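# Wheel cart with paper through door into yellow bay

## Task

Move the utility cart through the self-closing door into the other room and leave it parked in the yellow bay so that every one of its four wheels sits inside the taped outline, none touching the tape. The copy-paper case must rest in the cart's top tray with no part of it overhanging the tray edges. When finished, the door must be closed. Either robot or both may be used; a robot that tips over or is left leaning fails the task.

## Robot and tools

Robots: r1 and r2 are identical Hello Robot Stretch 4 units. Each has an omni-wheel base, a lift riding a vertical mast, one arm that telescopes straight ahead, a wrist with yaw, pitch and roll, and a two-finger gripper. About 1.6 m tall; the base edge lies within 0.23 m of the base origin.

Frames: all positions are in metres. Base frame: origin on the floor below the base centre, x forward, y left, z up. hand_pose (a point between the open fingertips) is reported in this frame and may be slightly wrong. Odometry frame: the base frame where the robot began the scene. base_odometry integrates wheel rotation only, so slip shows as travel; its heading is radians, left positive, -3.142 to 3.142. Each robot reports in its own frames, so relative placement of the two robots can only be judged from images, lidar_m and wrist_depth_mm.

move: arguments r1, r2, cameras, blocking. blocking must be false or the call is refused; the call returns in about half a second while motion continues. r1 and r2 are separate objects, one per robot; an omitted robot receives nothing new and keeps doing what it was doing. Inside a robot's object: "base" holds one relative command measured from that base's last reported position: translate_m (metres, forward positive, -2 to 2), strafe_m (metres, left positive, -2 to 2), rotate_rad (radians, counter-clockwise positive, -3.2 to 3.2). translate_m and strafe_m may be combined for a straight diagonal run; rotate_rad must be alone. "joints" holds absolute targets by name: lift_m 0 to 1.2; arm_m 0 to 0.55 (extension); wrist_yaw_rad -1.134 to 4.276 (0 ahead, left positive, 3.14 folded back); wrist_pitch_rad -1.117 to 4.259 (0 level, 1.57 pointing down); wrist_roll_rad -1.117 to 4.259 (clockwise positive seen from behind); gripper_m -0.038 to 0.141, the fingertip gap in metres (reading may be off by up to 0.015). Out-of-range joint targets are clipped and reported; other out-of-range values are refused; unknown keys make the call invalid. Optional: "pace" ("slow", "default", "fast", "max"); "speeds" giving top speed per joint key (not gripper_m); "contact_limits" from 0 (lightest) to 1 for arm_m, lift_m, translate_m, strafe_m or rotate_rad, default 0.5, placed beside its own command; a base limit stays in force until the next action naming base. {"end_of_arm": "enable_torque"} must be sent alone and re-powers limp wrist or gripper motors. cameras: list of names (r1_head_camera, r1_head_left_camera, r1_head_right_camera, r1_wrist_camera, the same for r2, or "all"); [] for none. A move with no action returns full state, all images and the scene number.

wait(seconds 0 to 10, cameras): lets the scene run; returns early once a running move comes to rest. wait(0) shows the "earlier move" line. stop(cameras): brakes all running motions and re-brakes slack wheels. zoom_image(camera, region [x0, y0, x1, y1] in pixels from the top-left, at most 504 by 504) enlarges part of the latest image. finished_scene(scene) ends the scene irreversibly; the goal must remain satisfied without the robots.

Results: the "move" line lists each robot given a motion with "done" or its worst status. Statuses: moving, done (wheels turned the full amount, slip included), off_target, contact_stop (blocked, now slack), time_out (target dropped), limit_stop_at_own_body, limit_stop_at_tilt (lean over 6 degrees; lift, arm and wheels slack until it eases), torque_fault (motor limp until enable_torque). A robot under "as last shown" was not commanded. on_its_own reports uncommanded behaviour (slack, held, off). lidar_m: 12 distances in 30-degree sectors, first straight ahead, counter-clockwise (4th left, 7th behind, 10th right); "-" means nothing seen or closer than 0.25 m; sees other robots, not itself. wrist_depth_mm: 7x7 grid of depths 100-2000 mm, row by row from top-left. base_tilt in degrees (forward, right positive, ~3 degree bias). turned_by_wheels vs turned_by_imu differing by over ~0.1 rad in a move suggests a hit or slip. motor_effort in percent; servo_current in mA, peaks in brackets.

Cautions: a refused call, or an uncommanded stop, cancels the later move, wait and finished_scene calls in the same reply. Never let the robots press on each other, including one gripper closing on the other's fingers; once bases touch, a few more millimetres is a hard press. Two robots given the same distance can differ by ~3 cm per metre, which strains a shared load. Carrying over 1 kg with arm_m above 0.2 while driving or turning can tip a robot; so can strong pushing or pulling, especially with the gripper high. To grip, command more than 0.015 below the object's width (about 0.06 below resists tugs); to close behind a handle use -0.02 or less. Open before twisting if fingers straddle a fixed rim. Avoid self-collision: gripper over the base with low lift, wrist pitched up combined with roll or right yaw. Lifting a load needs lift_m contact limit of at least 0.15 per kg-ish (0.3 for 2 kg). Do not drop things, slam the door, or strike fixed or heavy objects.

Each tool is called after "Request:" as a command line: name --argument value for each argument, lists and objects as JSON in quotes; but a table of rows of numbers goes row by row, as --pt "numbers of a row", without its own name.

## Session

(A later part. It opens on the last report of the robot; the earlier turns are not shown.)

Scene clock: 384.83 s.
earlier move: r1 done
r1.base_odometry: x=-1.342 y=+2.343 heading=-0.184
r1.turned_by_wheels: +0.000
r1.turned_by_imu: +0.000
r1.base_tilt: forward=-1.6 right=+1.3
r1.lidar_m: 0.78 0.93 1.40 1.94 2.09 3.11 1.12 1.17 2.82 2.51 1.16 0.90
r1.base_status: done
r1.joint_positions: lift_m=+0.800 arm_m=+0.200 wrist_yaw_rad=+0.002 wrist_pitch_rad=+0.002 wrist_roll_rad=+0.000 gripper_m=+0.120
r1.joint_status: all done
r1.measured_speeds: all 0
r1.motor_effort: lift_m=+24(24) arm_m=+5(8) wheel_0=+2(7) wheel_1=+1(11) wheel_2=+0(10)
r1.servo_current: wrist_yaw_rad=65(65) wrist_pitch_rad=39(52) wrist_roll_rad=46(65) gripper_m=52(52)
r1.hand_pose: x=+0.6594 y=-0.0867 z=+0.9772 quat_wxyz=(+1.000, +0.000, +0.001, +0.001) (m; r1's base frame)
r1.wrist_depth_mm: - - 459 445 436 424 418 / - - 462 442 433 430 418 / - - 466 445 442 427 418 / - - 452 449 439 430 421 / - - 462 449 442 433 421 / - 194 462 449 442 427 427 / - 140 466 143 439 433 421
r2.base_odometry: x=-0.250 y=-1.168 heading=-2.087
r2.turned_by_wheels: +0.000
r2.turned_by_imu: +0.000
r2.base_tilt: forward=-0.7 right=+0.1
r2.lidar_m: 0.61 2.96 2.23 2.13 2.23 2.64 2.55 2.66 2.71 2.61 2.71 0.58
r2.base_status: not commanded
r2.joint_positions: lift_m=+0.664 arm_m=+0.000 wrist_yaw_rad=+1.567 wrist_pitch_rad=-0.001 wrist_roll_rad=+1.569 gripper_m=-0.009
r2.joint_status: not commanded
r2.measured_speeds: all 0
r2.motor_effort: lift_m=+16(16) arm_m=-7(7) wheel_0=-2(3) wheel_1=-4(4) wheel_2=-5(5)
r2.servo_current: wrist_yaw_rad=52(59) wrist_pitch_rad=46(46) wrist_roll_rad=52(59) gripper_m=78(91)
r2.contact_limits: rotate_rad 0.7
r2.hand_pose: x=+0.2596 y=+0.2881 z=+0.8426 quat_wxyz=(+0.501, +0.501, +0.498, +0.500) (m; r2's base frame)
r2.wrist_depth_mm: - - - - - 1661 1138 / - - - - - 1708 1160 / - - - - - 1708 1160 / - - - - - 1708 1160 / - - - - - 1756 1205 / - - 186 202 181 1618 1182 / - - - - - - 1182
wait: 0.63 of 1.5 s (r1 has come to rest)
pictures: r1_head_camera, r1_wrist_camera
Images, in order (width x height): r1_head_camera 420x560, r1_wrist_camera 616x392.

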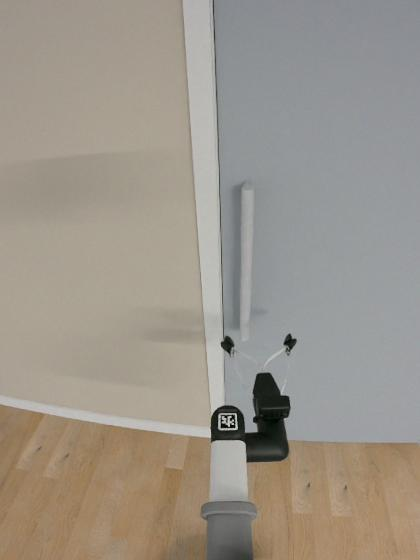

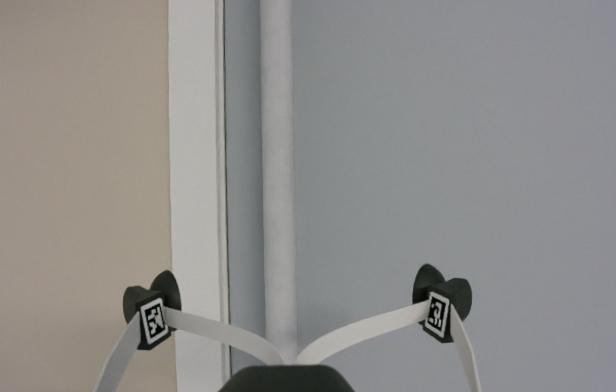

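Request:
move --blocking false --r1 '{"base":{"translate_m":0.15,"strafe_m":0.014},"pace":"slow","contact_limits":{"translate_m":0.3}}'

Request:
wait --seconds 2.5 --cameras '["r1_wrist_camera"]'

Request:
move --blocking false --r1 '{"joints":{"gripper_m":-0.03}}'

Request:
wait --seconds 2.5 --cameras '["r1_wrist_camera","r1_head_camera"]'

Scene clock: 390.63 s.
move: r1 moving
r1.base_odometry: x=-1.330 y=+2.342 heading=-0.183
r1.turned_by_wheels: +0.000
r1.turned_by_imu: +0.000
r1.base_tilt: forward=-1.6 right=+1.3
r1.lidar_m: 0.77 0.93 1.38 1.95 2.09 3.13 1.11 1.19 2.83 2.48 1.13 0.89
r1.base_status: translate_m moving; strafe_m moving
r1.joint_positions: lift_m=+0.800 arm_m=+0.200 wrist_yaw_rad=+0.002 wrist_pitch_rad=+0.002 wrist_roll_rad=+0.000 gripper_m=+0.120
r1.joint_status: not commanded
r1.measured_speeds: translate_m=+0.048 strafe_m=+0.004 rotate_rad=+0.000 lift_m=+0.000 arm_m=+0.000 wrist_yaw_rad=+0.000 wrist_pitch_rad=+0.000 wrist_roll_rad=+0.000
r1.motor_effort: lift_m=+24(24) arm_m=+5(5) wheel_0=+6(6) wheel_1=+5(6) wheel_2=-5(7)
r1.servo_current: wrist_yaw_rad=26(65) wrist_pitch_rad=46(46) wrist_roll_rad=39(65) gripper_m=39(46)
r1.contact_limits: translate_m 0.3
r1.hand_pose: x=+0.6594 y=-0.0867 z=+0.9772 quat_wxyz=(+1.000, +0.000, +0.001, +0.001) (m; r1's base frame)
r1.wrist_depth_mm: - - 449 436 424 415 410 / - - 452 439 430 415 407 / - - 452 436 430 415 410 / - - 449 439 430 424 410 / - - 452 439 433 421 413 / - 194 452 439 212 418 415 / - 140 452 144 436 424 415
r2: as last shown
r2.lidar_m: 0.61 2.97 2.22 2.12 2.23 2.63 2.54 2.66 2.70 2.60 2.75 0.58
r2.motor_effort: lift_m=+16(16) arm_m=-6(7) wheel_0=-2(2) wheel_1=-4(4) wheel_2=-4(5)
r2.servo_current: wrist_yaw_rad=46(59) wrist_pitch_rad=39(46) wrist_roll_rad=39(59) gripper_m=78(85)
r2.contact_limits: rotate_rad 0.7
r2.wrist_depth_mm: - - - - - 1708 1160 / - - - - - 1708 1160 / - - - - - 1661 1182 / - - - - - 1708 1160 / - - - - - 1708 1205 / - - 186 202 181 1618 1160 / - - - - - - 1160
pictures: none

Scene clock: 392.93 s.
earlier move: r1 done
r1.base_odometry: x=-1.192 y=+2.329 heading=-0.183
r1.turned_by_wheels: +0.000
r1.turned_by_imu: +0.000
r1.base_tilt: forward=-1.6 right=+1.2
r1.lidar_m: 0.63 0.75 1.17 1.90 2.09 3.07 1.25 1.35 2.86 2.10 0.96 0.74
r1.base_status: done
r1.joint_positions: lift_m=+0.800 arm_m=+0.200 wrist_yaw_rad=+0.002 wrist_pitch_rad=+0.002 wrist_roll_rad=+0.000 gripper_m=+0.120
r1.joint_status: not commanded
r1.measured_speeds: all 0
r1.motor_effort: lift_m=+24(24) arm_m=+5(5) wheel_0=+2(7) wheel_1=+4(7) wheel_2=-1(7)
r1.servo_current: wrist_yaw_rad=52(65) wrist_pitch_rad=46(52) wrist_roll_rad=39(65) gripper_m=46(52)
r1.contact_limits: translate_m 0.3
r1.hand_pose: x=+0.6594 y=-0.0867 z=+0.9772 quat_wxyz=(+1.000, +0.000, +0.001, +0.001) (m; r1's base frame)
r1.wrist_depth_mm: 327 320 312 298 293 287 282 / 327 322 310 300 297 289 282 / 329 322 310 300 297 289 285 / 329 325 310 303 296 289 285 / 332 324 312 239 300 289 285 / 332 216 312 236 297 289 285 / 332 162 315 144 298 293 287
r2.base_odometry: x=-0.250 y=-1.168 heading=-2.087
r2.turned_by_wheels: +0.000
r2.turned_by_imu: +0.000
r2.base_tilt: forward=-0.7 right=+0.1
r2.lidar_m: 0.61 3.00 2.20 2.12 2.24 2.65 2.52 2.64 2.70 2.61 2.74 0.57
r2.base_status: not commanded
r2.joint_positions: lift_m=+0.664 arm_m=+0.000 wrist_yaw_rad=+1.567 wrist_pitch_rad=-0.001 wrist_roll_rad=+1.569 gripper_m=-0.009
r2.joint_status: not commanded
r2.measured_speeds: all 0
r2.motor_effort: lift_m=+16(16) arm_m=-7(7) wheel_0=-2(3) wheel_1=-4(4) wheel_2=-4(5)
r2.servo_current: wrist_yaw_rad=59(59) wrist_pitch_rad=46(46) wrist_roll_rad=52(59) gripper_m=78(91)
r2.contact_limits: rotate_rad 0.7
r2.hand_pose: x=+0.2596 y=+0.2881 z=+0.8426 quat_wxyz=(+0.501, +0.501, +0.498, +0.500) (m; r2's base frame)
r2.wrist_depth_mm: - - - - - 1661 1160 / - - - - - 1708 1160 / - - - - - 1708 1160 / - - - - - 1708 1182 / - - - - - 1708 1182 / - - 186 202 181 1618 1182 / - - - - - - 1205
wait: 2.30 of 2.5 s (r1 has come to rest)
pictures: r1_wrist_camera
Images, in order (width x height): r1_wrist_camera 616x392.

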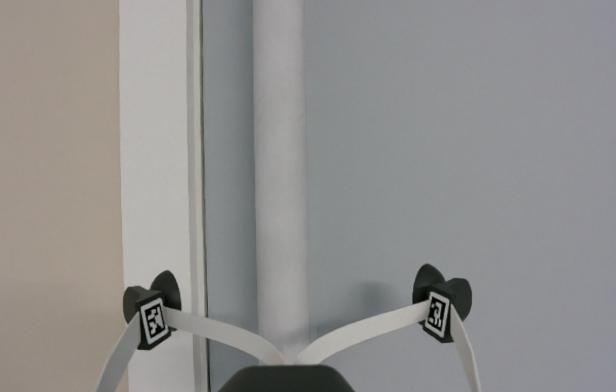

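Scene clock: 393.43 s.
move: r1 moving
r1.base_odometry: x=-1.192 y=+2.329 heading=-0.183
r1.turned_by_wheels: +0.000
r1.turned_by_imu: +0.000
r1.base_tilt: forward=-1.6 right=+1.3
r1.lidar_m: 0.65 0.77 1.17 1.91 2.08 3.11 1.24 1.36 2.84 2.09 0.97 0.74
r1.base_status: not commanded
r1.joint_positions: lift_m=+0.800 arm_m=+0.200 wrist_yaw_rad=+0.002 wrist_pitch_rad=+0.002 wrist_roll_rad=+0.000 gripper_m=+0.106
r1.joint_status: gripper_m moving
r1.measured_speeds: all 0
r1.motor_effort: lift_m=+24(24) arm_m=+5(5) wheel_0=+2(3) wheel_1=+3(4) wheel_2=-1(1)
r1.servo_current: wrist_yaw_rad=59(59) wrist_pitch_rad=46(46) wrist_roll_rad=46(59) gripper_m=72(85)
r1.contact_limits: translate_m 0.3
r1.hand_pose: x=+0.6594 y=-0.0867 z=+0.9772 quat_wxyz=(+1.000, +0.000, +0.001, +0.001) (m; r1's base frame)
r1.wrist_depth_mm: 327 320 309 298 294 287 281 / 329 320 309 300 297 289 281 / 329 324 310 300 297 290 283 / 330 324 310 301 298 291 283 / 330 324 312 238 297 291 285 / 332 324 314 237 212 290 285 / 332 325 315 137 298 290 286
r2: as last shown
r2.base_tilt: forward=-0.6 right=+0.1
r2.lidar_m: 0.62 2.99 2.19 2.14 2.23 2.63 2.54 2.66 2.69 2.59 2.72 0.58
r2.motor_effort: lift_m=+16(16) arm_m=-6(7) wheel_0=-2(3) wheel_1=-4(4) wheel_2=-4(5)
r2.servo_current: wrist_yaw_rad=39(59) wrist_pitch_rad=39(46) wrist_roll_rad=52(52) gripper_m=78(85)
r2.contact_limits: rotate_rad 0.7
r2.wrist_depth_mm: - - - - - 1661 1138 / - - - - - 1661 1160 / - - - - - 1756 1182 / - - - - - 1756 1182 / - - - - - 1756 1205 / - - 186 202 181 1618 1182 / - - - - - - 1205
pictures: none

Scene clock: 395.17 s.
earlier move: r1 done
r1.base_odometry: x=-1.192 y=+2.329 heading=-0.183
r1.turned_by_wheels: +0.000
r1.turned_by_imu: +0.000
r1.base_tilt: forward=-1.6 right=+1.2
r1.lidar_m: 0.66 0.77 1.14 1.93 2.04 3.05 1.25 1.37 2.86 2.09 0.95 0.74
r1.base_status: not commanded
r1.joint_positions: lift_m=+0.800 arm_m=+0.200 wrist_yaw_rad=+0.003 wrist_pitch_rad=+0.002 wrist_roll_rad=+0.000 gripper_m=-0.029
r1.joint_status: all done
r1.measured_speeds: all 0
r1.motor_effort: lift_m=+24(24) arm_m=+4(5) wheel_0=+2(3) wheel_1=+4(4) wheel_2=+2(2)
r1.servo_current: wrist_yaw_rad=46(65) wrist_pitch_rad=52(52) wrist_roll_rad=52(72) gripper_m=72(208)
r1.contact_limits: translate_m 0.3
r1.hand_pose: x=+0.6594 y=-0.0867 z=+0.9772 quat_wxyz=(+1.000, +0.000, +0.001, +0.001) (m; r1's base frame)
r1.wrist_depth_mm: 329 320 309 232 294 286 281 / 332 325 309 231 294 287 281 / 329 324 310 232 296 287 282 / 332 325 312 231 298 289 283 / 332 324 312 232 298 289 285 / 332 327 186 202 296 291 285 / 334 150 315 227 297 287 289
r2.base_odometry: x=-0.250 y=-1.168 heading=-2.087
r2.turned_by_wheels: +0.000
r2.turned_by_imu: +0.000
r2.base_tilt: forward=-0.6 right=+0.1
r2.lidar_m: 0.60 2.98 2.24 2.14 2.23 2.66 2.54 2.67 2.72 2.62 2.73 0.57
r2.base_status: not commanded
r2.joint_positions: lift_m=+0.664 arm_m=+0.000 wrist_yaw_rad=+1.567 wrist_pitch_rad=-0.001 wrist_roll_rad=+1.569 gripper_m=-0.009
r2.joint_status: not commanded
r2.measured_speeds: all 0
r2.motor_effort: lift_m=+16(16) arm_m=-7(7) wheel_0=-2(3) wheel_1=-4(4) wheel_2=-4(5)
r2.servo_current: wrist_yaw_rad=52(59) wrist_pitch_rad=39(46) wrist_roll_rad=52(65) gripper_m=78(85)
r2.contact_limits: rotate_rad 0.7
r2.hand_pose: x=+0.2596 y=+0.2881 z=+0.8426 quat_wxyz=(+0.501, +0.501, +0.498, +0.500) (m; r2's base frame)
r2.wrist_depth_mm: - - - - - 1618 1160 / - - - - - 1708 1182 / - - - - - 1661 1160 / - - - - - 1708 1160 / - - - - - 1756 1182 / - - 186 202 181 1576 1182 / - - - - - - 1160
wait: 1.73 of 2.5 s (r1 has come to rest)
pictures: r1_head_camera, r1_wrist_camera
Images, in order (width x height): r1_head_camera 420x560, r1_wrist_camera 616x392.

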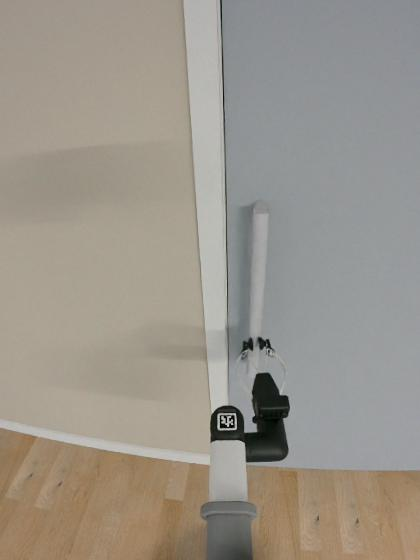

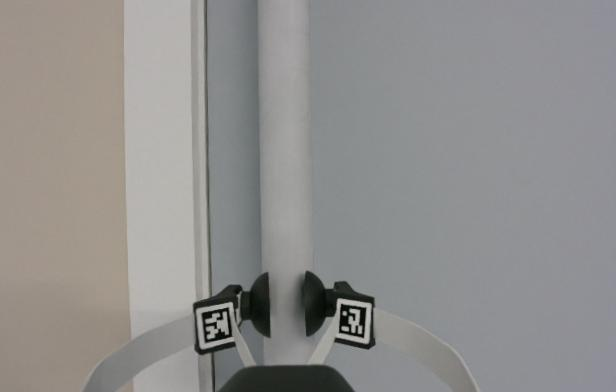

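Request:
move --blocking false --r1 '{"base":{"translate_m":-0.276,"strafe_m":-0.18},"joints":{"wrist_yaw_rad":0.35},"speeds":{"wrist_yaw_rad":0.11},"pace":"slow"}'

Request:
wait --seconds 4.5 --cameras '["r1_wrist_camera","r1_head_left_camera"]'

Scene clock: 407.87 s.
move: r1 moving
r1.base_odometry: x=-1.205 y=+2.324 heading=-0.183
r1.turned_by_wheels: +0.000
r1.turned_by_imu: +0.000
r1.base_tilt: forward=-1.5 right=+1.3
r1.lidar_m: 0.66 0.80 1.20 1.94 2.09 3.12 1.24 1.35 2.87 2.14 0.96 0.75
r1.base_status: translate_m moving; strafe_m moving
r1.joint_positions: lift_m=+0.800 arm_m=+0.200 wrist_yaw_rad=+0.045 wrist_pitch_rad=+0.002 wrist_roll_rad=+0.000 gripper_m=-0.029
r1.joint_status: wrist_yaw_rad moving
r1.measured_speeds: translate_m=-0.045 strafe_m=-0.030 rotate_rad=+0.003 lift_m=+0.000 arm_m=+0.000 wrist_yaw_rad=+0.111 wrist_pitch_rad=+0.000 wrist_roll_rad=+0.000
r1.motor_effort: lift_m=+24(24) arm_m=+4(4) wheel_0=+3(5) wheel_1=-5(6) wheel_2=+5(6)
r1.servo_current: wrist_yaw_rad=65(85) wrist_pitch_rad=39(46) wrist_roll_rad=33(59) gripper_m=59(59)
r1.hand_pose: x=+0.6629 y=-0.0743 z=+0.9772 quat_wxyz=(+1.000, +0.000, +0.001, +0.023) (m; r1's base frame)
r1.wrist_depth_mm: 338 330 319 307 304 296 291 / 340 332 322 310 304 297 291 / 340 332 322 309 306 298 293 / 342 336 322 310 307 300 293 / 342 336 325 312 307 301 294 / 343 338 188 198 307 300 294 / 343 336 241 182 171 298 296
r2: as last shown
r2.base_tilt: forward=-0.7 right=+0.0
r2.lidar_m: 0.61 2.99 2.22 2.13 2.25 2.65 2.54 2.67 2.71 2.59 2.74 0.58
r2.motor_effort: lift_m=+16(16) arm_m=-7(7) wheel_0=-2(2) wheel_1=-4(4) wheel_2=-4(5)
r2.servo_current: wrist_yaw_rad=52(52) wrist_pitch_rad=39(39) wrist_roll_rad=46(59) gripper_m=72(85)
r2.contact_limits: rotate_rad 0.7
r2.wrist_depth_mm: - - - - - 1661 1160 / - - - - - 1661 1182 / - - - - - 1708 1182 / - - - - - 1708 1160 / - - - - - 1756 1182 / - - 186 202 181 1618 1182 / - - - - - - 1160
pictures: none

Scene clock: 411.83 s.
earlier move: r1 done
r1.base_odometry: x=-1.496 y=+2.202 heading=-0.183
r1.turned_by_wheels: +0.000
r1.turned_by_imu: -0.001
r1.base_tilt: forward=-1.6 right=+1.3
r1.lidar_m: 0.93 1.04 1.58 2.13 2.31 3.42 0.96 1.15 2.66 2.60 1.27 0.99
r1.base_status: done
r1.joint_positions: lift_m=+0.800 arm_m=+0.200 wrist_yaw_rad=+0.347 wrist_pitch_rad=+0.002 wrist_roll_rad=+0.000 gripper_m=-0.029
r1.joint_status: all done
r1.measured_speeds: all 0
r1.motor_effort: lift_m=+24(24) arm_m=+4(4) wheel_0=+4(7) wheel_1=-4(7) wheel_2=+3(7)
r1.servo_current: wrist_yaw_rad=59(85) wrist_pitch_rad=33(52) wrist_roll_rad=46(72) gripper_m=59(72)
r1.hand_pose: x=+0.6718 y=+0.0159 z=+0.9772 quat_wxyz=(+0.985, +0.000, +0.001, +0.173) (m; r1's base frame)
r1.wrist_depth_mm: - - - 549 525 480 449 / - - - 508 525 484 445 / - - - 554 535 484 449 / - - - 504 535 488 449 / - - - 504 535 484 455 / - - 182 198 512 488 452 / - 138 161 167 163 477 452
r2.base_odometry: x=-0.250 y=-1.168 heading=-2.087
r2.turned_by_wheels: +0.000
r2.turned_by_imu: +0.001
r2.base_tilt: forward=-0.7 right=+0.1
r2.lidar_m: 0.61 2.99 2.22 2.13 2.23 2.64 2.54 2.67 2.71 2.61 2.71 0.58
r2.base_status: not commanded
r2.joint_positions: lift_m=+0.664 arm_m=+0.000 wrist_yaw_rad=+1.567 wrist_pitch_rad=-0.001 wrist_roll_rad=+1.569 gripper_m=-0.009
r2.joint_status: not commanded
r2.measured_speeds: all 0
r2.motor_effort: lift_m=+16(16) arm_m=-7(7) wheel_0=-2(3) wheel_1=-4(5) wheel_2=-4(5)
r2.servo_current: wrist_yaw_rad=46(59) wrist_pitch_rad=39(46) wrist_roll_rad=52(59) gripper_m=78(85)
r2.contact_limits: rotate_rad 0.7
r2.hand_pose: x=+0.2596 y=+0.2881 z=+0.8426 quat_wxyz=(+0.501, +0.501, +0.498, +0.500) (m; r2's base frame)
r2.wrist_depth_mm: - - - - - 1708 1160 / - - - - - 1661 1138 / - - - - - 1708 1160 / - - - - - 1756 1205 / - - - - - 1708 1160 / - - 185 202 181 1576 1205 / - - - - - - 1160
wait: 3.97 of 4.5 s (r1 has come to rest)
pictures: r1_head_left_camera, r1_wrist_camera
Images, in order (width x height): r1_head_left_camera 420x672, r1_wrist_camera 616x392.

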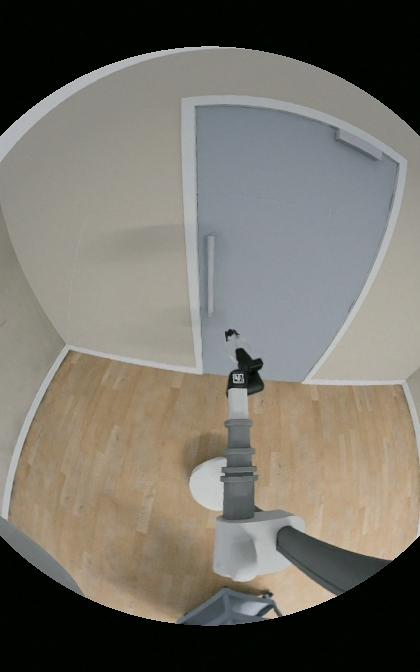

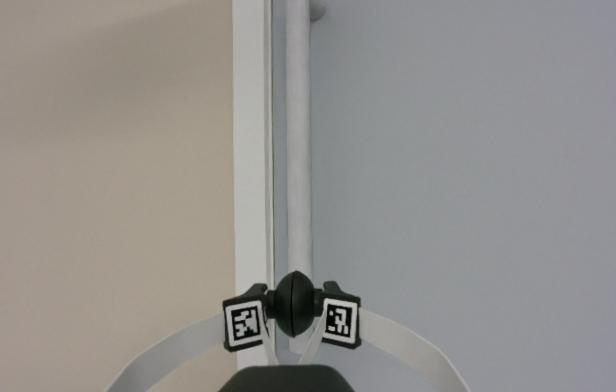

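Request:
move --blocking false --r1 '{"base":{"translate_m":0.2,"strafe_m":0.18},"joints":{"wrist_yaw_rad":0,"gripper_m":0.12}}'

Request:
wait --seconds 2

Request:
wait --seconds 1

Request:
move --blocking false --r1 '{"base":{"translate_m":0.125,"strafe_m":0.01},"pace":"slow","contact_limits":{"translate_m":0.25}}'

Request:
wait --seconds 2.5 --cameras '["r1_wrist_camera"]'

Scene clock: 419.73 s.
move: r1 moving
r1.base_odometry: x=-1.468 y=+2.219 heading=-0.183
r1.turned_by_wheels: +0.000
r1.turned_by_imu: +0.000
r1.base_tilt: forward=-1.6 right=+1.3
r1.lidar_m: 0.89 1.01 1.51 2.10 2.25 3.32 0.99 1.18 2.69 2.61 1.23 0.97
r1.base_status: translate_m moving; strafe_m moving
r1.joint_positions: lift_m=+0.800 arm_m=+0.200 wrist_yaw_rad=+0.005 wrist_pitch_rad=+0.002 wrist_roll_rad=+0.000 gripper_m=-0.004
r1.joint_status: wrist_yaw_rad moving; gripper_m moving
r1.measured_speeds: translate_m=+0.095 strafe_m=+0.086 rotate_rad=-0.001 lift_m=+0.000 arm_m=+0.000 wrist_yaw_rad=-0.124 wrist_pitch_rad=+0.000 wrist_roll_rad=+0.000
r1.motor_effort: lift_m=+24(24) arm_m=+4(4) wheel_0=-7(7) wheel_1=+8(10) wheel_2=-8(8)
r1.servo_current: wrist_yaw_rad=39(130) wrist_pitch_rad=46(46) wrist_roll_rad=52(65) gripper_m=65(72)
r1.hand_pose: x=+0.6596 y=-0.0861 z=+0.9772 quat_wxyz=(+1.000, +0.000, +0.001, +0.002) (m; r1's base frame)
r1.wrist_depth_mm: - 473 549 535 530 517 508 / - 477 549 535 530 521 508 / - 477 554 544 535 521 512 / - 484 554 539 530 521 512 / - 492 549 544 535 521 521 / - 488 549 202 525 521 517 / - 138 181 181 153 530 521
r2: as last shown
r2.turned_by_imu: +0.000
r2.lidar_m: 0.58 2.99 2.23 2.12 2.24 2.64 2.54 2.67 2.68 2.61 2.72 0.55
r2.motor_effort: lift_m=+16(16) arm_m=-6(7) wheel_0=-2(2) wheel_1=-4(4) wheel_2=-4(5)
r2.servo_current: wrist_yaw_rad=46(52) wrist_pitch_rad=39(46) wrist_roll_rad=39(52) gripper_m=78(85)
r2.contact_limits: rotate_rad 0.7
r2.wrist_depth_mm: - - - - - 1618 1138 / - - - - - 1661 1182 / - - - - - 1661 1182 / - - - - - 1661 1160 / - - - - - 1708 1160 / - - 186 202 180 1576 1182 / - - - - - - 1182
pictures: none

Scene clock: 421.57 s.
earlier move: r1 done
r1.base_odometry: x=-1.267 y=+2.343 heading=-0.183
r1.turned_by_wheels: +0.000
r1.turned_by_imu: +0.001
r1.base_tilt: forward=-1.6 right=+1.3
r1.lidar_m: 0.72 0.87 1.29 1.92 2.08 3.09 1.18 1.28 2.85 2.29 1.03 0.81
r1.base_status: done
r1.joint_positions: lift_m=+0.800 arm_m=+0.200 wrist_yaw_rad=+0.003 wrist_pitch_rad=+0.002 wrist_roll_rad=+0.000 gripper_m=+0.120
r1.joint_status: all done
r1.measured_speeds: all 0
r1.motor_effort: lift_m=+24(24) arm_m=+4(4) wheel_0=-3(7) wheel_1=+1(11) wheel_2=-1(8)
r1.servo_current: wrist_yaw_rad=52(130) wrist_pitch_rad=39(52) wrist_roll_rad=46(72) gripper_m=39(98)
r1.hand_pose: x=+0.6595 y=-0.0867 z=+0.9772 quat_wxyz=(+1.000, +0.000, +0.001, +0.001) (m; r1's base frame)
r1.wrist_depth_mm: 407 397 384 309 366 359 349 / 407 399 387 309 368 359 351 / 410 402 384 309 368 362 355 / 410 402 387 312 368 359 353 / 413 399 389 377 373 362 355 / 413 399 387 377 212 359 353 / 413 402 389 143 375 362 359
r2.base_odometry: x=-0.250 y=-1.168 heading=-2.087
r2.turned_by_wheels: +0.000
r2.turned_by_imu: +0.000
r2.base_tilt: forward=-0.7 right=+0.1
r2.lidar_m: 0.59 2.99 2.22 2.13 2.24 2.65 2.53 2.66 2.70 2.61 2.75 0.57
r2.base_status: not commanded
r2.joint_positions: lift_m=+0.664 arm_m=+0.000 wrist_yaw_rad=+1.567 wrist_pitch_rad=-0.001 wrist_roll_rad=+1.569 gripper_m=-0.009
r2.joint_status: not commanded
r2.measured_speeds: all 0
r2.motor_effort: lift_m=+16(16) arm_m=-7(7) wheel_0=-2(3) wheel_1=-4(4) wheel_2=-4(5)
r2.servo_current: wrist_yaw_rad=52(59) wrist_pitch_rad=39(46) wrist_roll_rad=39(59) gripper_m=72(85)
r2.contact_limits: rotate_rad 0.7
r2.hand_pose: x=+0.2596 y=+0.2881 z=+0.8426 quat_wxyz=(+0.501, +0.501, +0.498, +0.500) (m; r2's base frame)
r2.wrist_depth_mm: - - - - - 1661 1138 / - - - - - 1756 1160 / - - - - - 1708 1182 / - - - - - 1661 1182 / - - - - - 1756 1182 / - - 186 203 181 1618 1205 / - - - - - - 1205
wait: 1.83 of 2 s (r1 has come to rest)
pictures: none

Scene clock: 422.57 s.
r1.base_odometry: x=-1.267 y=+2.343 heading=-0.183
r1.turned_by_wheels: +0.000
r1.turned_by_imu: +0.000
r1.base_tilt: forward=-1.5 right=+1.3
r1.lidar_m: 0.74 0.88 1.28 1.92 2.09 3.07 1.19 1.26 2.85 2.27 1.04 0.80
r1.base_status: done
r1.joint_positions: lift_m=+0.800 arm_m=+0.200 wrist_yaw_rad=+0.003 wrist_pitch_rad=+0.002 wrist_roll_rad=+0.000 gripper_m=+0.120
r1.joint_status: all done
r1.measured_speeds: all 0
r1.motor_effort: lift_m=+24(24) arm_m=+4(4) wheel_0=-4(7) wheel_1=+1(11) wheel_2=-1(8)
r1.servo_current: wrist_yaw_rad=52(130) wrist_pitch_rad=46(52) wrist_roll_rad=52(72) gripper_m=39(98)
r1.hand_pose: x=+0.6595 y=-0.0867 z=+0.9772 quat_wxyz=(+1.000, +0.000, +0.001, +0.001) (m; r1's base frame)
r1.wrist_depth_mm: 410 397 384 310 368 357 353 / 407 399 387 307 368 359 353 / 410 399 387 307 370 359 353 / 413 399 387 312 368 364 353 / 410 404 389 375 368 364 353 / 415 402 387 379 213 357 355 / 413 402 389 143 375 364 357
r2.base_odometry: x=-0.250 y=-1.168 heading=-2.087
r2.turned_by_wheels: +0.000
r2.turned_by_imu: +0.000
r2.base_tilt: forward=-0.7 right=+0.1
r2.lidar_m: 0.62 2.99 2.21 2.13 2.21 2.67 2.53 2.67 2.69 2.60 2.73 0.55
r2.base_status: not commanded
r2.joint_positions: lift_m=+0.664 arm_m=+0.000 wrist_yaw_rad=+1.567 wrist_pitch_rad=-0.001 wrist_roll_rad=+1.569 gripper_m=-0.009
r2.joint_status: not commanded
r2.measured_speeds: all 0
r2.motor_effort: lift_m=+16(16) arm_m=-7(7) wheel_0=-2(3) wheel_1=-4(4) wheel_2=-4(5)
r2.servo_current: wrist_yaw_rad=46(59) wrist_pitch_rad=39(46) wrist_roll_rad=46(59) gripper_m=85(85)
r2.contact_limits: rotate_rad 0.7
r2.hand_pose: x=+0.2596 y=+0.2881 z=+0.8426 quat_wxyz=(+0.501, +0.501, +0.498, +0.500) (m; r2's base frame)
r2.wrist_depth_mm: - - - - - 1661 1160 / - - - - - 1661 1160 / - - - - - 1661 1182 / - - - - - 1756 1182 / - - - - - 1708 1182 / - - 186 202 181 1576 1182 / - - - - - - 1160
wait: 1.00 s; at rest by 0.27 s
pictures: none

Scene clock: 423.07 s.
move: r1 moving
r1.base_odometry: x=-1.254 y=+2.342 heading=-0.183
r1.turned_by_wheels: +0.000
r1.turned_by_imu: +0.000
r1.base_tilt: forward=-1.6 right=+1.2
r1.lidar_m: 0.70 0.87 1.28 1.93 2.07 3.12 1.18 1.28 2.85 2.25 1.04 0.81
r1.base_status: translate_m moving; strafe_m moving
r1.joint_positions: lift_m=+0.800 arm_m=+0.200 wrist_yaw_rad=+0.003 wrist_pitch_rad=+0.002 wrist_roll_rad=+0.000 gripper_m=+0.120
r1.joint_status: not commanded
r1.measured_speeds: translate_m=+0.048 strafe_m=+0.004 rotate_rad=-0.001 lift_m=+0.000 arm_m=+0.000 wrist_yaw_rad=+0.000 wrist_pitch_rad=+0.000 wrist_roll_rad=+0.000
r1.motor_effort: lift_m=+24(24) arm_m=+4(4) wheel_0=+5(7) wheel_1=+3(6) wheel_2=-5(7)
r1.servo_current: wrist_yaw_rad=52(65) wrist_pitch_rad=39(52) wrist_roll_rad=59(65) gripper_m=39(52)
r1.contact_limits: translate_m 0.25
r1.hand_pose: x=+0.6595 y=-0.0867 z=+0.9772 quat_wxyz=(+1.000, +0.000, +0.001, +0.001) (m; r1's base frame)
r1.wrist_depth_mm: 394 389 375 296 357 347 342 / 397 387 377 297 357 349 340 / 397 389 375 297 359 349 342 / 399 392 375 300 359 351 343 / 402 389 379 364 359 351 342 / 399 387 377 364 213 349 345 / 404 392 382 143 359 351 345
r2: as last shown
r2.lidar_m: 0.59 2.98 2.22 2.12 2.22 2.63 2.54 2.66 2.71 2.59 2.74 0.57
r2.motor_effort: lift_m=+16(16) arm_m=-6(7) wheel_0=-2(2) wheel_1=-4(4) wheel_2=-4(5)
r2.servo_current: wrist_yaw_rad=33(59) wrist_pitch_rad=33(46) wrist_roll_rad=52(52) gripper_m=72(85)
r2.contact_limits: rotate_rad 0.7
r2.wrist_depth_mm: - - - - - 1708 1160 / - - - - - 1661 1160 / - - - - - 1708 1182 / - - - - - 1708 1205 / - - - - - 1708 1205 / - - 186 202 180 1618 1182 / - - - - - - 1205
pictures: none

Scene clock: 425.10 s.
earlier move: r1 done
r1.base_odometry: x=-1.142 y=+2.330 heading=-0.183
r1.turned_by_wheels: +0.000
r1.turned_by_imu: +0.000
r1.base_tilt: forward=-1.6 right=+1.3
r1.lidar_m: 0.60 0.72 1.08 1.90 2.05 3.02 1.32 1.44 2.90 1.95 0.89 0.69
r1.base_status: done
r1.joint_positions: lift_m=+0.800 arm_m=+0.200 wrist_yaw_rad=+0.003 wrist_pitch_rad=+0.002 wrist_roll_rad=+0.000 gripper_m=+0.120
r1.joint_status: not commanded
r1.measured_speeds: all 0
r1.motor_effort: lift_m=+24(24) arm_m=+4(4) wheel_0=+3(7) wheel_1=+2(8) wheel_2=-1(7)
r1.servo_current: wrist_yaw_rad=46(65) wrist_pitch_rad=52(52) wrist_roll_rad=52(72) gripper_m=46(52)
r1.contact_limits: translate_m 0.25
r1.hand_pose: x=+0.6595 y=-0.0867 z=+0.9772 quat_wxyz=(+1.000, +0.000, +0.001, +0.001) (m; r1's base frame)
r1.wrist_depth_mm: 276 - 260 176 248 243 237 / 276 - 263 179 249 243 237 / 278 - 263 180 251 244 239 / 278 - 264 180 252 246 239 / 278 - 265 181 251 246 241 / 279 201 265 178 252 243 241 / 283 163 266 148 252 244 242
r2.base_odometry: x=-0.250 y=-1.168 heading=-2.087
r2.turned_by_wheels: +0.000
r2.turned_by_imu: +0.000
r2.base_tilt: forward=-0.6 right=+0.1
r2.lidar_m: 0.61 3.01 2.22 2.12 2.24 2.63 2.54 2.68 2.69 2.59 2.71 0.57
r2.base_status: not commanded
r2.joint_positions: lift_m=+0.664 arm_m=+0.000 wrist_yaw_rad=+1.567 wrist_pitch_rad=-0.001 wrist_roll_rad=+1.569 gripper_m=-0.009
r2.joint_status: not commanded
r2.measured_speeds: all 0
r2.motor_effort: lift_m=+16(16) arm_m=-7(7) wheel_0=-2(3) wheel_1=-4(4) wheel_2=-4(5)
r2.servo_current: wrist_yaw_rad=46(65) wrist_pitch_rad=39(46) wrist_roll_rad=46(59) gripper_m=78(85)
r2.contact_limits: rotate_rad 0.7
r2.hand_pose: x=+0.2596 y=+0.2881 z=+0.8426 quat_wxyz=(+0.501, +0.501, +0.498, +0.500) (m; r2's base frame)
r2.wrist_depth_mm: - - - - - 1708 1160 / - - - - - 1661 1160 / - - - - - 1756 1160 / - - - - - 1661 1160 / - - - - - 1708 1229 / - - 186 202 181 1576 1182 / - - - - - - 1182
wait: 2.03 of 2.5 s (r1 has come to rest)
pictures: r1_wrist_camera
Images, in order (width x height): r1_wrist_camera 616x392.

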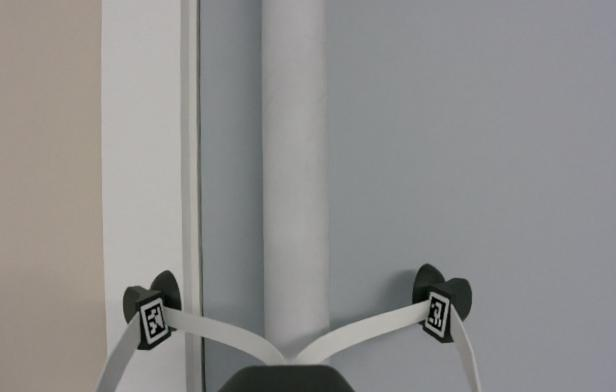

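Request:
move --blocking false --r1 '{"joints":{"gripper_m":-0.035}}'

Request:
wait --seconds 2.5 --cameras '["r1_wrist_camera"]'

Request:
move --blocking false --r1 '{"base":{"translate_m":-0.278,"strafe_m":-0.17},"joints":{"wrist_yaw_rad":0.35},"speeds":{"wrist_yaw_rad":0.11},"pace":"slow"}'

Request:
wait --seconds 4.5 --cameras '["r1_wrist_camera","r1_head_left_camera"]'

Scene clock: 433.20 s.
move: r1 moving
r1.base_odometry: x=-1.142 y=+2.330 heading=-0.183
r1.turned_by_wheels: +0.000
r1.turned_by_imu: +0.000
r1.base_tilt: forward=-1.6 right=+1.3
r1.lidar_m: 0.59 0.73 1.10 1.91 2.08 3.08 1.30 1.41 2.89 1.94 0.88 0.69
r1.base_status: not commanded
r1.joint_positions: lift_m=+0.800 arm_m=+0.200 wrist_yaw_rad=+0.003 wrist_pitch_rad=+0.002 wrist_roll_rad=+0.000 gripper_m=+0.106
r1.joint_status: gripper_m moving
r1.measured_speeds: all 0
r1.motor_effort: lift_m=+24(24) arm_m=+4(4) wheel_0=+3(4) wheel_1=+2(3) wheel_2=-2(2)
r1.servo_current: wrist_yaw_rad=39(65) wrist_pitch_rad=33(52) wrist_roll_rad=46(59) gripper_m=98(98)
r1.contact_limits: translate_m 0.25
r1.hand_pose: x=+0.6595 y=-0.0867 z=+0.9772 quat_wxyz=(+1.000, +0.000, +0.001, +0.001) (m; r1's base frame)
r1.wrist_depth_mm: 274 - 263 176 250 243 239 / 277 - 263 179 250 242 239 / 278 - 262 179 250 244 239 / 277 - 264 181 251 244 239 / 281 - 264 181 251 245 240 / 279 198 263 178 200 245 241 / 279 180 265 141 252 243 241
r2: as last shown
r2.base_tilt: forward=-0.7 right=+0.1
r2.lidar_m: 0.58 3.00 2.21 2.13 2.24 2.65 2.54 2.65 2.72 2.60 2.71 0.57
r2.motor_effort: lift_m=+16(16) arm_m=-7(7) wheel_0=-2(2) wheel_1=-4(4) wheel_2=-5(5)
r2.servo_current: wrist_yaw_rad=65(65) wrist_pitch_rad=33(46) wrist_roll_rad=26(52) gripper_m=85(85)
r2.contact_limits: rotate_rad 0.7
r2.wrist_depth_mm: - - - - - 1618 1160 / - - - - - 1708 1138 / - - - - - 1708 1182 / - - - - - 1756 1182 / - - - - - 1708 1182 / - - 186 202 181 1618 1182 / - - - - - - 1182
pictures: none

Scene clock: 434.97 s.
earlier move: r1 done
r1.base_odometry: x=-1.142 y=+2.330 heading=-0.183
r1.turned_by_wheels: +0.000
r1.turned_by_imu: -0.001
r1.base_tilt: forward=-1.5 right=+1.3
r1.lidar_m: 0.59 0.74 1.10 1.91 2.06 3.06 1.30 1.39 2.89 1.96 0.87 0.67
r1.base_status: not commanded
r1.joint_positions: lift_m=+0.800 arm_m=+0.200 wrist_yaw_rad=+0.003 wrist_pitch_rad=+0.002 wrist_roll_rad=+0.000 gripper_m=-0.034
r1.joint_status: all done
r1.measured_speeds: all 0
r1.motor_effort: lift_m=+24(24) arm_m=-5(5) wheel_0=-4(5) wheel_1=-2(3) wheel_2=+8(9)
r1.servo_current: wrist_yaw_rad=46(85) wrist_pitch_rad=33(52) wrist_roll_rad=46(59) gripper_m=78(286)
r1.contact_limits: translate_m 0.25
r1.hand_pose: x=+0.6597 y=-0.0866 z=+0.9772 quat_wxyz=(+1.000, +0.000, +0.001, +0.001) (m; r1's base frame)
r1.wrist_depth_mm: 273 - 249 165 236 232 228 / 277 - 249 166 238 232 228 / 276 - 251 167 238 233 229 / 277 - 251 167 238 236 229 / 278 - 252 168 239 235 229 / 279 - 185 168 183 235 231 / 279 145 251 166 239 234 231
r2.base_odometry: x=-0.250 y=-1.168 heading=-2.087
r2.turned_by_wheels: +0.000
r2.turned_by_imu: +0.000
r2.base_tilt: forward=-0.7 right=+0.1
r2.lidar_m: 0.61 2.97 2.19 2.13 2.22 2.63 2.55 2.65 2.71 2.62 2.71 0.57
r2.base_status: not commanded
r2.joint_positions: lift_m=+0.664 arm_m=+0.000 wrist_yaw_rad=+1.567 wrist_pitch_rad=-0.001 wrist_roll_rad=+1.569 gripper_m=-0.009
r2.joint_status: not commanded
r2.measured_speeds: all 0
r2.motor_effort: lift_m=+16(16) arm_m=-7(7) wheel_0=-2(3) wheel_1=-4(5) wheel_2=-4(5)
r2.servo_current: wrist_yaw_rad=59(72) wrist_pitch_rad=39(46) wrist_roll_rad=39(59) gripper_m=85(91)
r2.contact_limits: rotate_rad 0.7
r2.hand_pose: x=+0.2596 y=+0.2881 z=+0.8426 quat_wxyz=(+0.501, +0.501, +0.498, +0.500) (m; r2's base frame)
r2.wrist_depth_mm: - - - - - 1661 1160 / - - - - - 1661 1160 / - - - - - 1708 1182 / - - - - - 1708 1182 / - - - - - 1756 1182 / - - 186 202 181 1576 1182 / - - - - - - 1160
wait: 1.77 of 2.5 s (r1 has come to rest)
pictures: r1_wrist_camera
Images, in order (width x height): r1_wrist_camera 616x392.

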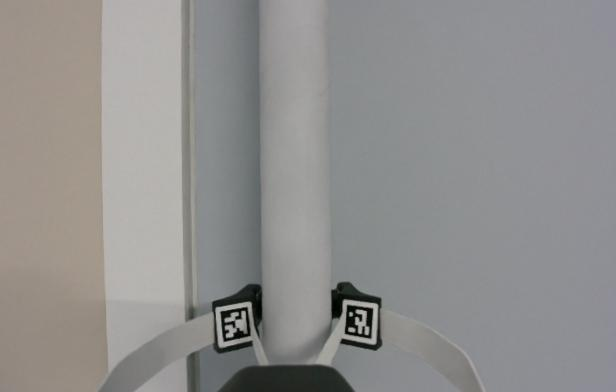

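Scene clock: 435.47 s.
move: r1 moving
r1.base_odometry: x=-1.155 y=+2.325 heading=-0.183
r1.turned_by_wheels: +0.000
r1.turned_by_imu: -0.002
r1.base_tilt: forward=-1.5 right=+1.3
r1.lidar_m: 0.59 0.73 1.12 1.89 2.06 3.07 1.29 1.40 2.88 1.99 0.89 0.68
r1.base_status: translate_m moving; strafe_m moving
r1.joint_positions: lift_m=+0.800 arm_m=+0.200 wrist_yaw_rad=+0.048 wrist_pitch_rad=+0.002 wrist_roll_rad=+0.000 gripper_m=-0.034
r1.joint_status: wrist_yaw_rad moving
r1.measured_speeds: translate_m=-0.047 strafe_m=-0.028 rotate_rad=+0.000 lift_m=+0.000 arm_m=+0.000 wrist_yaw_rad=+0.108 wrist_pitch_rad=+0.000 wrist_roll_rad=+0.000
r1.motor_effort: lift_m=+24(24) arm_m=-5(5) wheel_0=-4(8) wheel_1=-10(11) wheel_2=+13(15)
r1.servo_current: wrist_yaw_rad=39(65) wrist_pitch_rad=46(46) wrist_roll_rad=46(46) gripper_m=85(98)
r1.hand_pose: x=+0.6633 y=-0.0735 z=+0.9772 quat_wxyz=(+1.000, +0.000, +0.001, +0.024) (m; r1's base frame)
r1.wrist_depth_mm: 290 - 250 166 236 230 224 / 289 285 251 166 238 230 224 / 293 286 251 168 237 230 226 / 291 285 253 166 238 231 225 / 294 286 253 167 239 230 227 / 294 287 185 167 182 232 227 / 297 152 253 165 237 231 229
r2: as last shown
r2.lidar_m: 0.61 3.00 2.19 2.12 2.25 2.60 2.52 2.66 2.70 2.59 2.71 0.58
r2.motor_effort: lift_m=+16(16) arm_m=-7(7) wheel_0=-2(2) wheel_1=-4(4) wheel_2=-5(5)
r2.servo_current: wrist_yaw_rad=46(59) wrist_pitch_rad=39(46) wrist_roll_rad=46(59) gripper_m=78(85)
r2.contact_limits: rotate_rad 0.7
r2.wrist_depth_mm: - - - - - 1661 1160 / - - - - - 1661 1160 / - - - - - 1708 1160 / - - - - - 1661 1182 / - - - - - 1756 1182 / - - 186 202 180 1576 1182 / - - - - - - 1182
pictures: none

Scene clock: 439.97 s.
earlier move: r1 contact_stop
r1.base_odometry: x=-1.283 y=+2.232 heading=-0.125
r1.turned_by_wheels: +0.058
r1.turned_by_imu: +0.071
r1.base_tilt: forward=-1.6 right=+1.3
r1.lidar_m: 0.61 0.87 1.33 2.01 2.28 3.58 1.17 1.46 2.72 1.88 0.93 0.70
r1.base_status: translate_m contact_stop; strafe_m contact_stop
r1.joint_positions: lift_m=+0.800 arm_m=+0.200 wrist_yaw_rad=+0.347 wrist_pitch_rad=+0.002 wrist_roll_rad=+0.000 gripper_m=-0.034
r1.joint_status: all done
r1.measured_speeds: translate_m=+0.030 strafe_m=-0.005 rotate_rad=+0.006 lift_m=+0.000 arm_m=+0.000 wrist_yaw_rad=+0.000 wrist_pitch_rad=+0.000 wrist_roll_rad=+0.000
r1.on_its_own: the wheels are slack since a contact_stop
r1.motor_effort: lift_m=+24(24) arm_m=-5(5) wheel_0=+1(20) wheel_1=+1(14) wheel_2=+1(26)
r1.servo_current: wrist_yaw_rad=52(78) wrist_pitch_rad=39(52) wrist_roll_rad=52(78) gripper_m=72(98)
r1.hand_pose: x=+0.6719 y=+0.0159 z=+0.9772 quat_wxyz=(+0.985, +0.000, +0.001, +0.173) (m; r1's base frame)
r1.wrist_depth_mm: - - 421 162 225 208 197 / - - 424 163 226 211 198 / - - 421 163 226 209 198 / - - 427 163 228 210 200 / - - 424 164 228 211 200 / - - 186 164 221 211 200 / - 135 263 163 224 205 200
r2.base_odometry: x=-0.250 y=-1.168 heading=-2.087
r2.turned_by_wheels: +0.000
r2.turned_by_imu: +0.001
r2.base_tilt: forward=-0.7 right=+0.1
r2.lidar_m: 0.60 2.98 2.22 2.12 2.22 2.66 2.55 2.66 2.72 2.59 2.71 0.58
r2.base_status: not commanded
r2.joint_positions: lift_m=+0.664 arm_m=+0.000 wrist_yaw_rad=+1.567 wrist_pitch_rad=-0.001 wrist_roll_rad=+1.569 gripper_m=-0.009
r2.joint_status: not commanded
r2.measured_speeds: all 0
r2.motor_effort: lift_m=+16(16) arm_m=-7(7) wheel_0=-2(3) wheel_1=-4(4) wheel_2=-4(5)
r2.servo_current: wrist_yaw_rad=46(65) wrist_pitch_rad=39(46) wrist_roll_rad=39(65) gripper_m=78(85)
r2.contact_limits: rotate_rad 0.7
r2.hand_pose: x=+0.2596 y=+0.2881 z=+0.8426 quat_wxyz=(+0.501, +0.501, +0.498, +0.500) (m; r2's base frame)
r2.wrist_depth_mm: - - - - - 1661 1160 / - - - - - 1708 1182 / - - - - - 1756 1160 / - - - - - 1708 1160 / - - - - - 1708 1205 / - - 186 202 181 1618 1205 / - - - - - - 1182
wait: 4.50 s; no rest
pictures: r1_head_left_camera, r1_wrist_camera
Images, in order (width x height): r1_head_left_camera 420x672, r1_wrist_camera 616x392.

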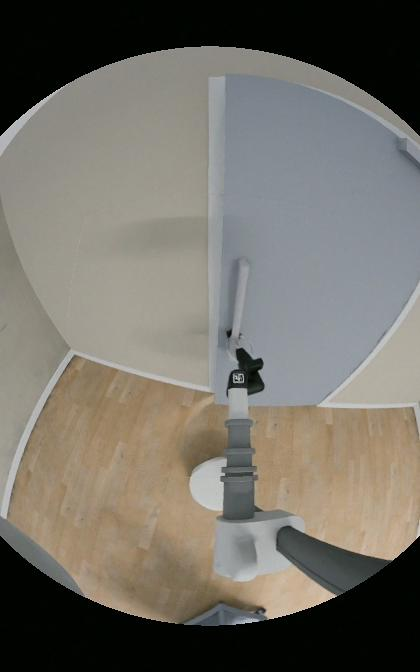

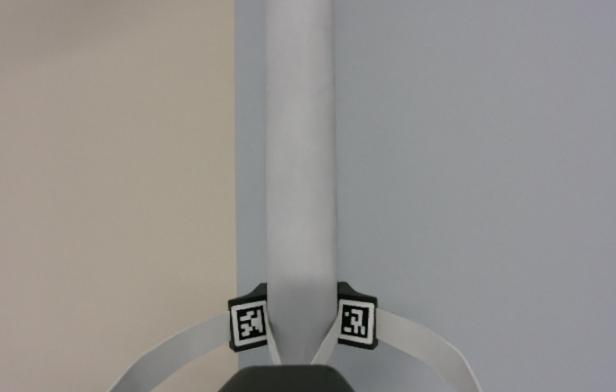

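Request:
move --blocking false --r1 '{"base":{"translate_m":-0.16,"strafe_m":-0.04},"joints":{"wrist_yaw_rad":0.28},"speeds":{"wrist_yaw_rad":0.11},"pace":"slow","contact_limits":{"translate_m":0.95}}'

Request:
wait --seconds 3.5 --cameras '["r1_wrist_camera","r1_head_left_camera"]'

Scene clock: 450.30 s.
earlier move: r1 contact_stop
move: r1 moving
r1.base_odometry: x=-1.186 y=+2.180 heading=-0.081
r1.turned_by_wheels: +0.044
r1.turned_by_imu: +0.039
r1.base_tilt: forward=-1.5 right=+1.3
r1.lidar_m: 0.59 0.74 1.28 2.06 2.31 3.79 1.27 3.22 2.67 1.53 0.83 0.65
r1.base_status: earlier translate_m contact_stop (by the wheels' count: -0.008 of -0.278); earlier strafe_m contact_stop (by the wheels' count: -0.163 of -0.170); translate_m moving; strafe_m moving
r1.joint_positions: lift_m=+0.800 arm_m=+0.200 wrist_yaw_rad=+0.314 wrist_pitch_rad=+0.002 wrist_roll_rad=+0.000 gripper_m=-0.034
r1.joint_status: wrist_yaw_rad moving
r1.measured_speeds: translate_m=-0.051 strafe_m=-0.013 rotate_rad=+0.007 lift_m=+0.000 arm_m=+0.000 wrist_yaw_rad=-0.058 wrist_pitch_rad=+0.000 wrist_roll_rad=+0.000
r1.motor_effort: lift_m=+24(24) arm_m=-5(5) wheel_0=-5(11) wheel_1=-13(13) wheel_2=+17(19)
r1.servo_current: wrist_yaw_rad=72(85) wrist_pitch_rad=39(46) wrist_roll_rad=59(59) gripper_m=59(65)
r1.contact_limits: translate_m 0.95
r1.hand_pose: x=+0.6723 y=+0.0060 z=+0.9772 quat_wxyz=(+0.988, +0.000, +0.001, +0.156) (m; r1's base frame)
r1.wrist_depth_mm: 424 353 317 164 222 200 183 / 424 355 317 165 222 198 183 / 424 355 319 164 227 198 184 / 424 357 281 165 224 200 185 / 430 357 - 165 224 200 185 / 421 359 183 166 213 200 186 / 418 351 166 164 217 191 185
r2: as last shown
r2.lidar_m: 0.58 3.00 2.24 2.14 2.23 2.65 2.53 2.65 2.72 2.62 2.75 0.56
r2.motor_effort: lift_m=+16(16) arm_m=-7(7) wheel_0=-2(2) wheel_1=-4(4) wheel_2=-5(5)
r2.servo_current: wrist_yaw_rad=59(59) wrist_pitch_rad=33(46) wrist_roll_rad=39(52) gripper_m=85(85)
r2.contact_limits: rotate_rad 0.7
r2.wrist_depth_mm: - - - - - 1661 1138 / - - - - - 1708 1160 / - - - - - 1708 1160 / - - - - - 1756 1182 / - - - - - 1756 1182 / - - 186 202 181 1618 1182 / - - - - - - 1205
pictures: none

Scene clock: 452.70 s.
earlier move: r1 off_target
r1.base_odometry: x=-1.336 y=+2.155 heading=-0.079
r1.turned_by_wheels: +0.002
r1.turned_by_imu: +0.053
r1.base_tilt: forward=-1.6 right=+1.2
r1.lidar_m: 0.60 0.93 1.62 2.11 2.46 1.52 1.15 3.04 2.63 1.59 0.85 0.67
r1.base_status: done
r1.joint_positions: lift_m=+0.800 arm_m=+0.200 wrist_yaw_rad=+0.305 wrist_pitch_rad=+0.002 wrist_roll_rad=+0.000 gripper_m=-0.034
r1.joint_status: wrist_yaw_rad off_target (ended at +0.305, target +0.280)
r1.measured_speeds: all 0
r1.on_its_own: wrist_yaw_rad is at rest, and its servo_current (156 mA) is outside its rest range (0 to 104 mA)
r1.motor_effort: lift_m=+24(24) arm_m=-7(7) wheel_0=+10(13) wheel_1=-2(13) wheel_2=+23(28)
r1.servo_current: wrist_yaw_rad=156(182) wrist_pitch_rad=46(52) wrist_roll_rad=26(72) gripper_m=65(65)
r1.contact_limits: translate_m 0.95
r1.hand_pose: x=+0.6725 y=+0.0033 z=+0.9772 quat_wxyz=(+0.988, +0.000, +0.001, +0.152) (m; r1's base frame)
r1.wrist_depth_mm: - - 167 176 219 201 186 / - - 169 173 220 200 187 / - - 170 172 222 200 188 / - - - 171 222 202 189 / - - - 170 224 203 189 / - - 178 169 217 204 190 / - 141 176 166 177 198 190
r2.base_odometry: x=-0.250 y=-1.168 heading=-2.087
r2.turned_by_wheels: +0.000
r2.turned_by_imu: +0.000
r2.base_tilt: forward=-0.8 right=+0.1
r2.lidar_m: 0.59 3.01 2.21 2.13 2.22 2.62 2.55 2.68 2.70 2.59 2.74 0.58
r2.base_status: not commanded
r2.joint_positions: lift_m=+0.664 arm_m=+0.000 wrist_yaw_rad=+1.567 wrist_pitch_rad=-0.001 wrist_roll_rad=+1.569 gripper_m=-0.009
r2.joint_status: not commanded
r2.measured_speeds: all 0
r2.motor_effort: lift_m=+16(16) arm_m=-6(7) wheel_0=-2(2) wheel_1=-4(4) wheel_2=-4(5)
r2.servo_current: wrist_yaw_rad=46(59) wrist_pitch_rad=39(46) wrist_roll_rad=59(65) gripper_m=72(85)
r2.contact_limits: rotate_rad 0.7
r2.hand_pose: x=+0.2596 y=+0.2881 z=+0.8426 quat_wxyz=(+0.501, +0.501, +0.498, +0.500) (m; r2's base frame)
r2.wrist_depth_mm: - - - - - 1708 1138 / - - - - - 1661 1138 / - - - - - 1708 1182 / - - - - - 1708 1182 / - - - - - 1756 1182 / - - 186 202 181 1576 1182 / - - - - - - 1160
wait: 2.40 of 3.5 s (r1 has come to rest)
pictures: r1_head_left_camera, r1_wrist_camera
Images, in order (width x height): r1_head_left_camera 420x672, r1_wrist_camera 616x392.

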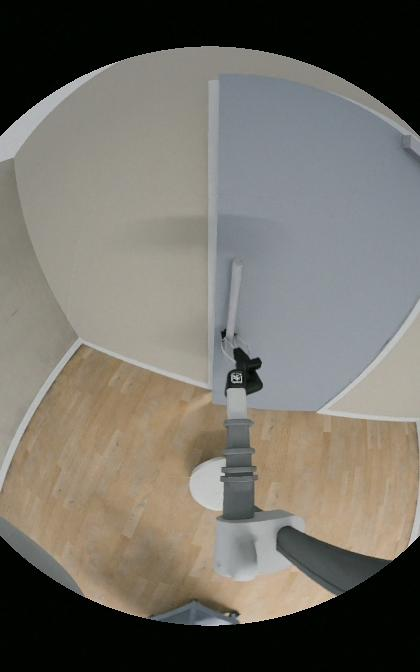

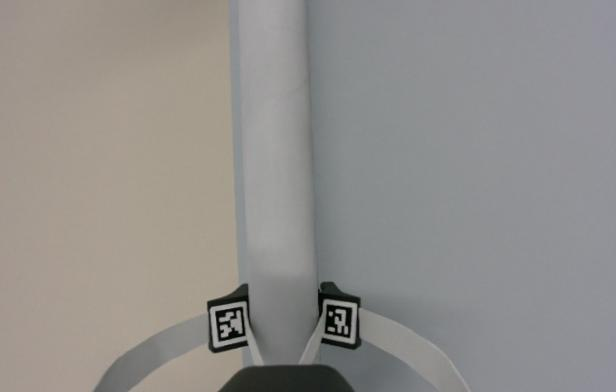

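Request:
move --blocking false --r1 '{"base":{"translate_m":-0.25,"strafe_m":-0.02},"joints":{"wrist_yaw_rad":0.31},"contact_limits":{"translate_m":1.0}}'

Request:
wait --seconds 2 --cameras '["r1_wrist_camera","r1_head_left_camera","r1_head_camera"]'

Scene clock: 466.47 s.
move: r1 moving
r1.base_odometry: x=-1.367 y=+2.155 heading=-0.077
r1.turned_by_wheels: +0.002
r1.turned_by_imu: +0.009
r1.base_tilt: forward=-1.6 right=+1.3
r1.lidar_m: 0.58 0.96 1.69 2.15 2.49 1.42 1.13 3.00 2.61 1.66 0.88 0.70
r1.base_status: translate_m moving; strafe_m moving
r1.joint_positions: lift_m=+0.800 arm_m=+0.200 wrist_yaw_rad=+0.319 wrist_pitch_rad=+0.002 wrist_roll_rad=+0.000 gripper_m=-0.034
r1.joint_status: all done
r1.measured_speeds: translate_m=-0.121 strafe_m=-0.010 rotate_rad=+0.003 lift_m=+0.000 arm_m=+0.000 wrist_yaw_rad=+0.008 wrist_pitch_rad=+0.000 wrist_roll_rad=+0.000
r1.motor_effort: lift_m=+24(24) arm_m=-6(7) wheel_0=+3(10) wheel_1=-7(9) wheel_2=+25(29)
r1.servo_current: wrist_yaw_rad=46(169) wrist_pitch_rad=39(46) wrist_roll_rad=46(65) gripper_m=65(65)
r1.contact_limits: translate_m 1
r1.hand_pose: x=+0.6724 y=+0.0074 z=+0.9772 quat_wxyz=(+0.987, +0.000, +0.001, +0.159) (m; r1's base frame)
r1.wrist_depth_mm: - - 173 170 221 203 189 / - - 176 169 221 202 190 / - - - 169 226 203 191 / - - - 168 224 204 191 / - - - 168 225 204 191 / - - 177 168 220 205 192 / - 137 175 166 220 198 193
r2: as last shown
r2.base_tilt: forward=-0.6 right=+0.0
r2.lidar_m: 0.59 2.99 2.21 2.12 2.24 2.62 2.54 2.68 2.70 2.60 2.72 0.58
r2.servo_current: wrist_yaw_rad=39(59) wrist_pitch_rad=46(46) wrist_roll_rad=46(52) gripper_m=78(85)
r2.contact_limits: rotate_rad 0.7
r2.wrist_depth_mm: - - - - - 1708 1182 / - - - - - 1661 1182 / - - - - - 1708 1182 / - - - - - 1708 1182 / - - - - - 1708 1160 / - - 186 202 180 1618 1205 / - - - - - - 1205
pictures: none

Scene clock: 468.27 s.
earlier move: r1 done
r1.base_odometry: x=-1.586 y=+2.155 heading=-0.078
r1.turned_by_wheels: -0.001
r1.turned_by_imu: +0.010
r1.base_tilt: forward=-1.5 right=+1.2
r1.lidar_m: 0.59 1.18 2.15 2.20 2.60 1.09 0.90 2.89 2.53 2.01 1.12 0.73
r1.base_status: done
r1.joint_positions: lift_m=+0.800 arm_m=+0.200 wrist_yaw_rad=+0.320 wrist_pitch_rad=+0.002 wrist_roll_rad=+0.000 gripper_m=-0.034
r1.joint_status: all done
r1.measured_speeds: all 0
r1.motor_effort: lift_m=+24(24) arm_m=-6(7) wheel_0=+4(10) wheel_1=-2(10) wheel_2=+11(29)
r1.servo_current: wrist_yaw_rad=72(169) wrist_pitch_rad=46(46) wrist_roll_rad=26(65) gripper_m=65(65)
r1.contact_limits: translate_m 1
r1.hand_pose: x=+0.6724 y=+0.0078 z=+0.9772 quat_wxyz=(+0.987, +0.000, +0.001, +0.159) (m; r1's base frame)
r1.wrist_depth_mm: - - 253 163 230 219 213 / - - 253 163 231 220 213 / - - 254 169 232 221 213 / - - 255 164 232 222 213 / - - 256 165 232 222 215 / - - 181 166 229 223 214 / - 142 253 163 177 220 216
r2.base_odometry: x=-0.250 y=-1.168 heading=-2.087
r2.turned_by_wheels: +0.000
r2.turned_by_imu: +0.000
r2.base_tilt: forward=-0.7 right=+0.0
r2.lidar_m: 0.61 2.97 2.22 2.13 2.23 2.65 2.54 2.68 2.67 2.58 2.72 0.58
r2.base_status: not commanded
r2.joint_positions: lift_m=+0.664 arm_m=+0.000 wrist_yaw_rad=+1.567 wrist_pitch_rad=-0.001 wrist_roll_rad=+1.569 gripper_m=-0.009
r2.joint_status: not commanded
r2.measured_speeds: all 0
r2.motor_effort: lift_m=+16(16) arm_m=-6(7) wheel_0=-2(3) wheel_1=-4(4) wheel_2=-4(5)
r2.servo_current: wrist_yaw_rad=46(59) wrist_pitch_rad=39(46) wrist_roll_rad=52(59) gripper_m=85(85)
r2.contact_limits: rotate_rad 0.7
r2.hand_pose: x=+0.2596 y=+0.2881 z=+0.8426 quat_wxyz=(+0.501, +0.501, +0.498, +0.500) (m; r2's base frame)
r2.wrist_depth_mm: - - - - - 1661 1205 / - - - - - 1708 1160 / - - - - - 1708 1205 / - - - - - 1756 1182 / - - - - - 1756 1182 / - - 186 202 181 1661 1182 / - - - - - - 1205
wait: 1.80 of 2 s (r1 has come to rest)
pictures: r1_head_camera, r1_head_left_camera, r1_wrist_camera
Images, in order (width x height): r1_head_camera 420x560, r1_head_left_camera 420x672, r1_wrist_camera 616x392.

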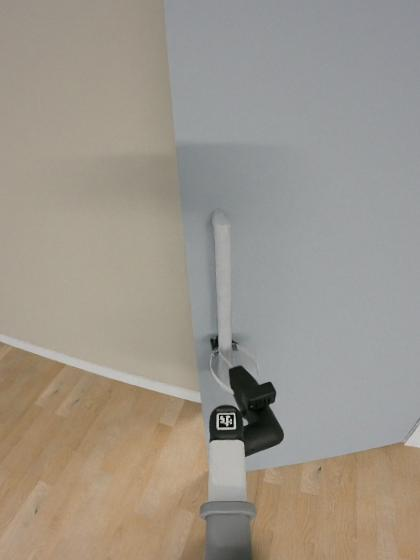

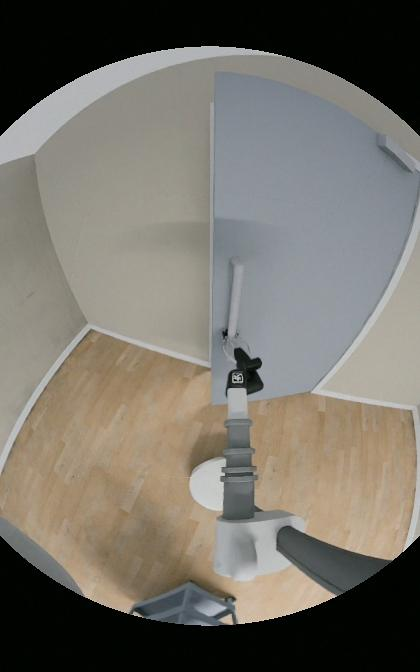

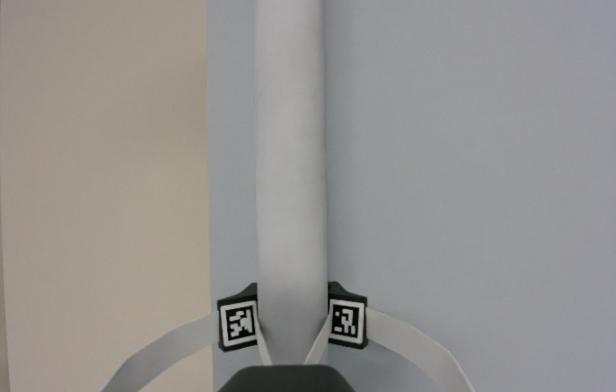

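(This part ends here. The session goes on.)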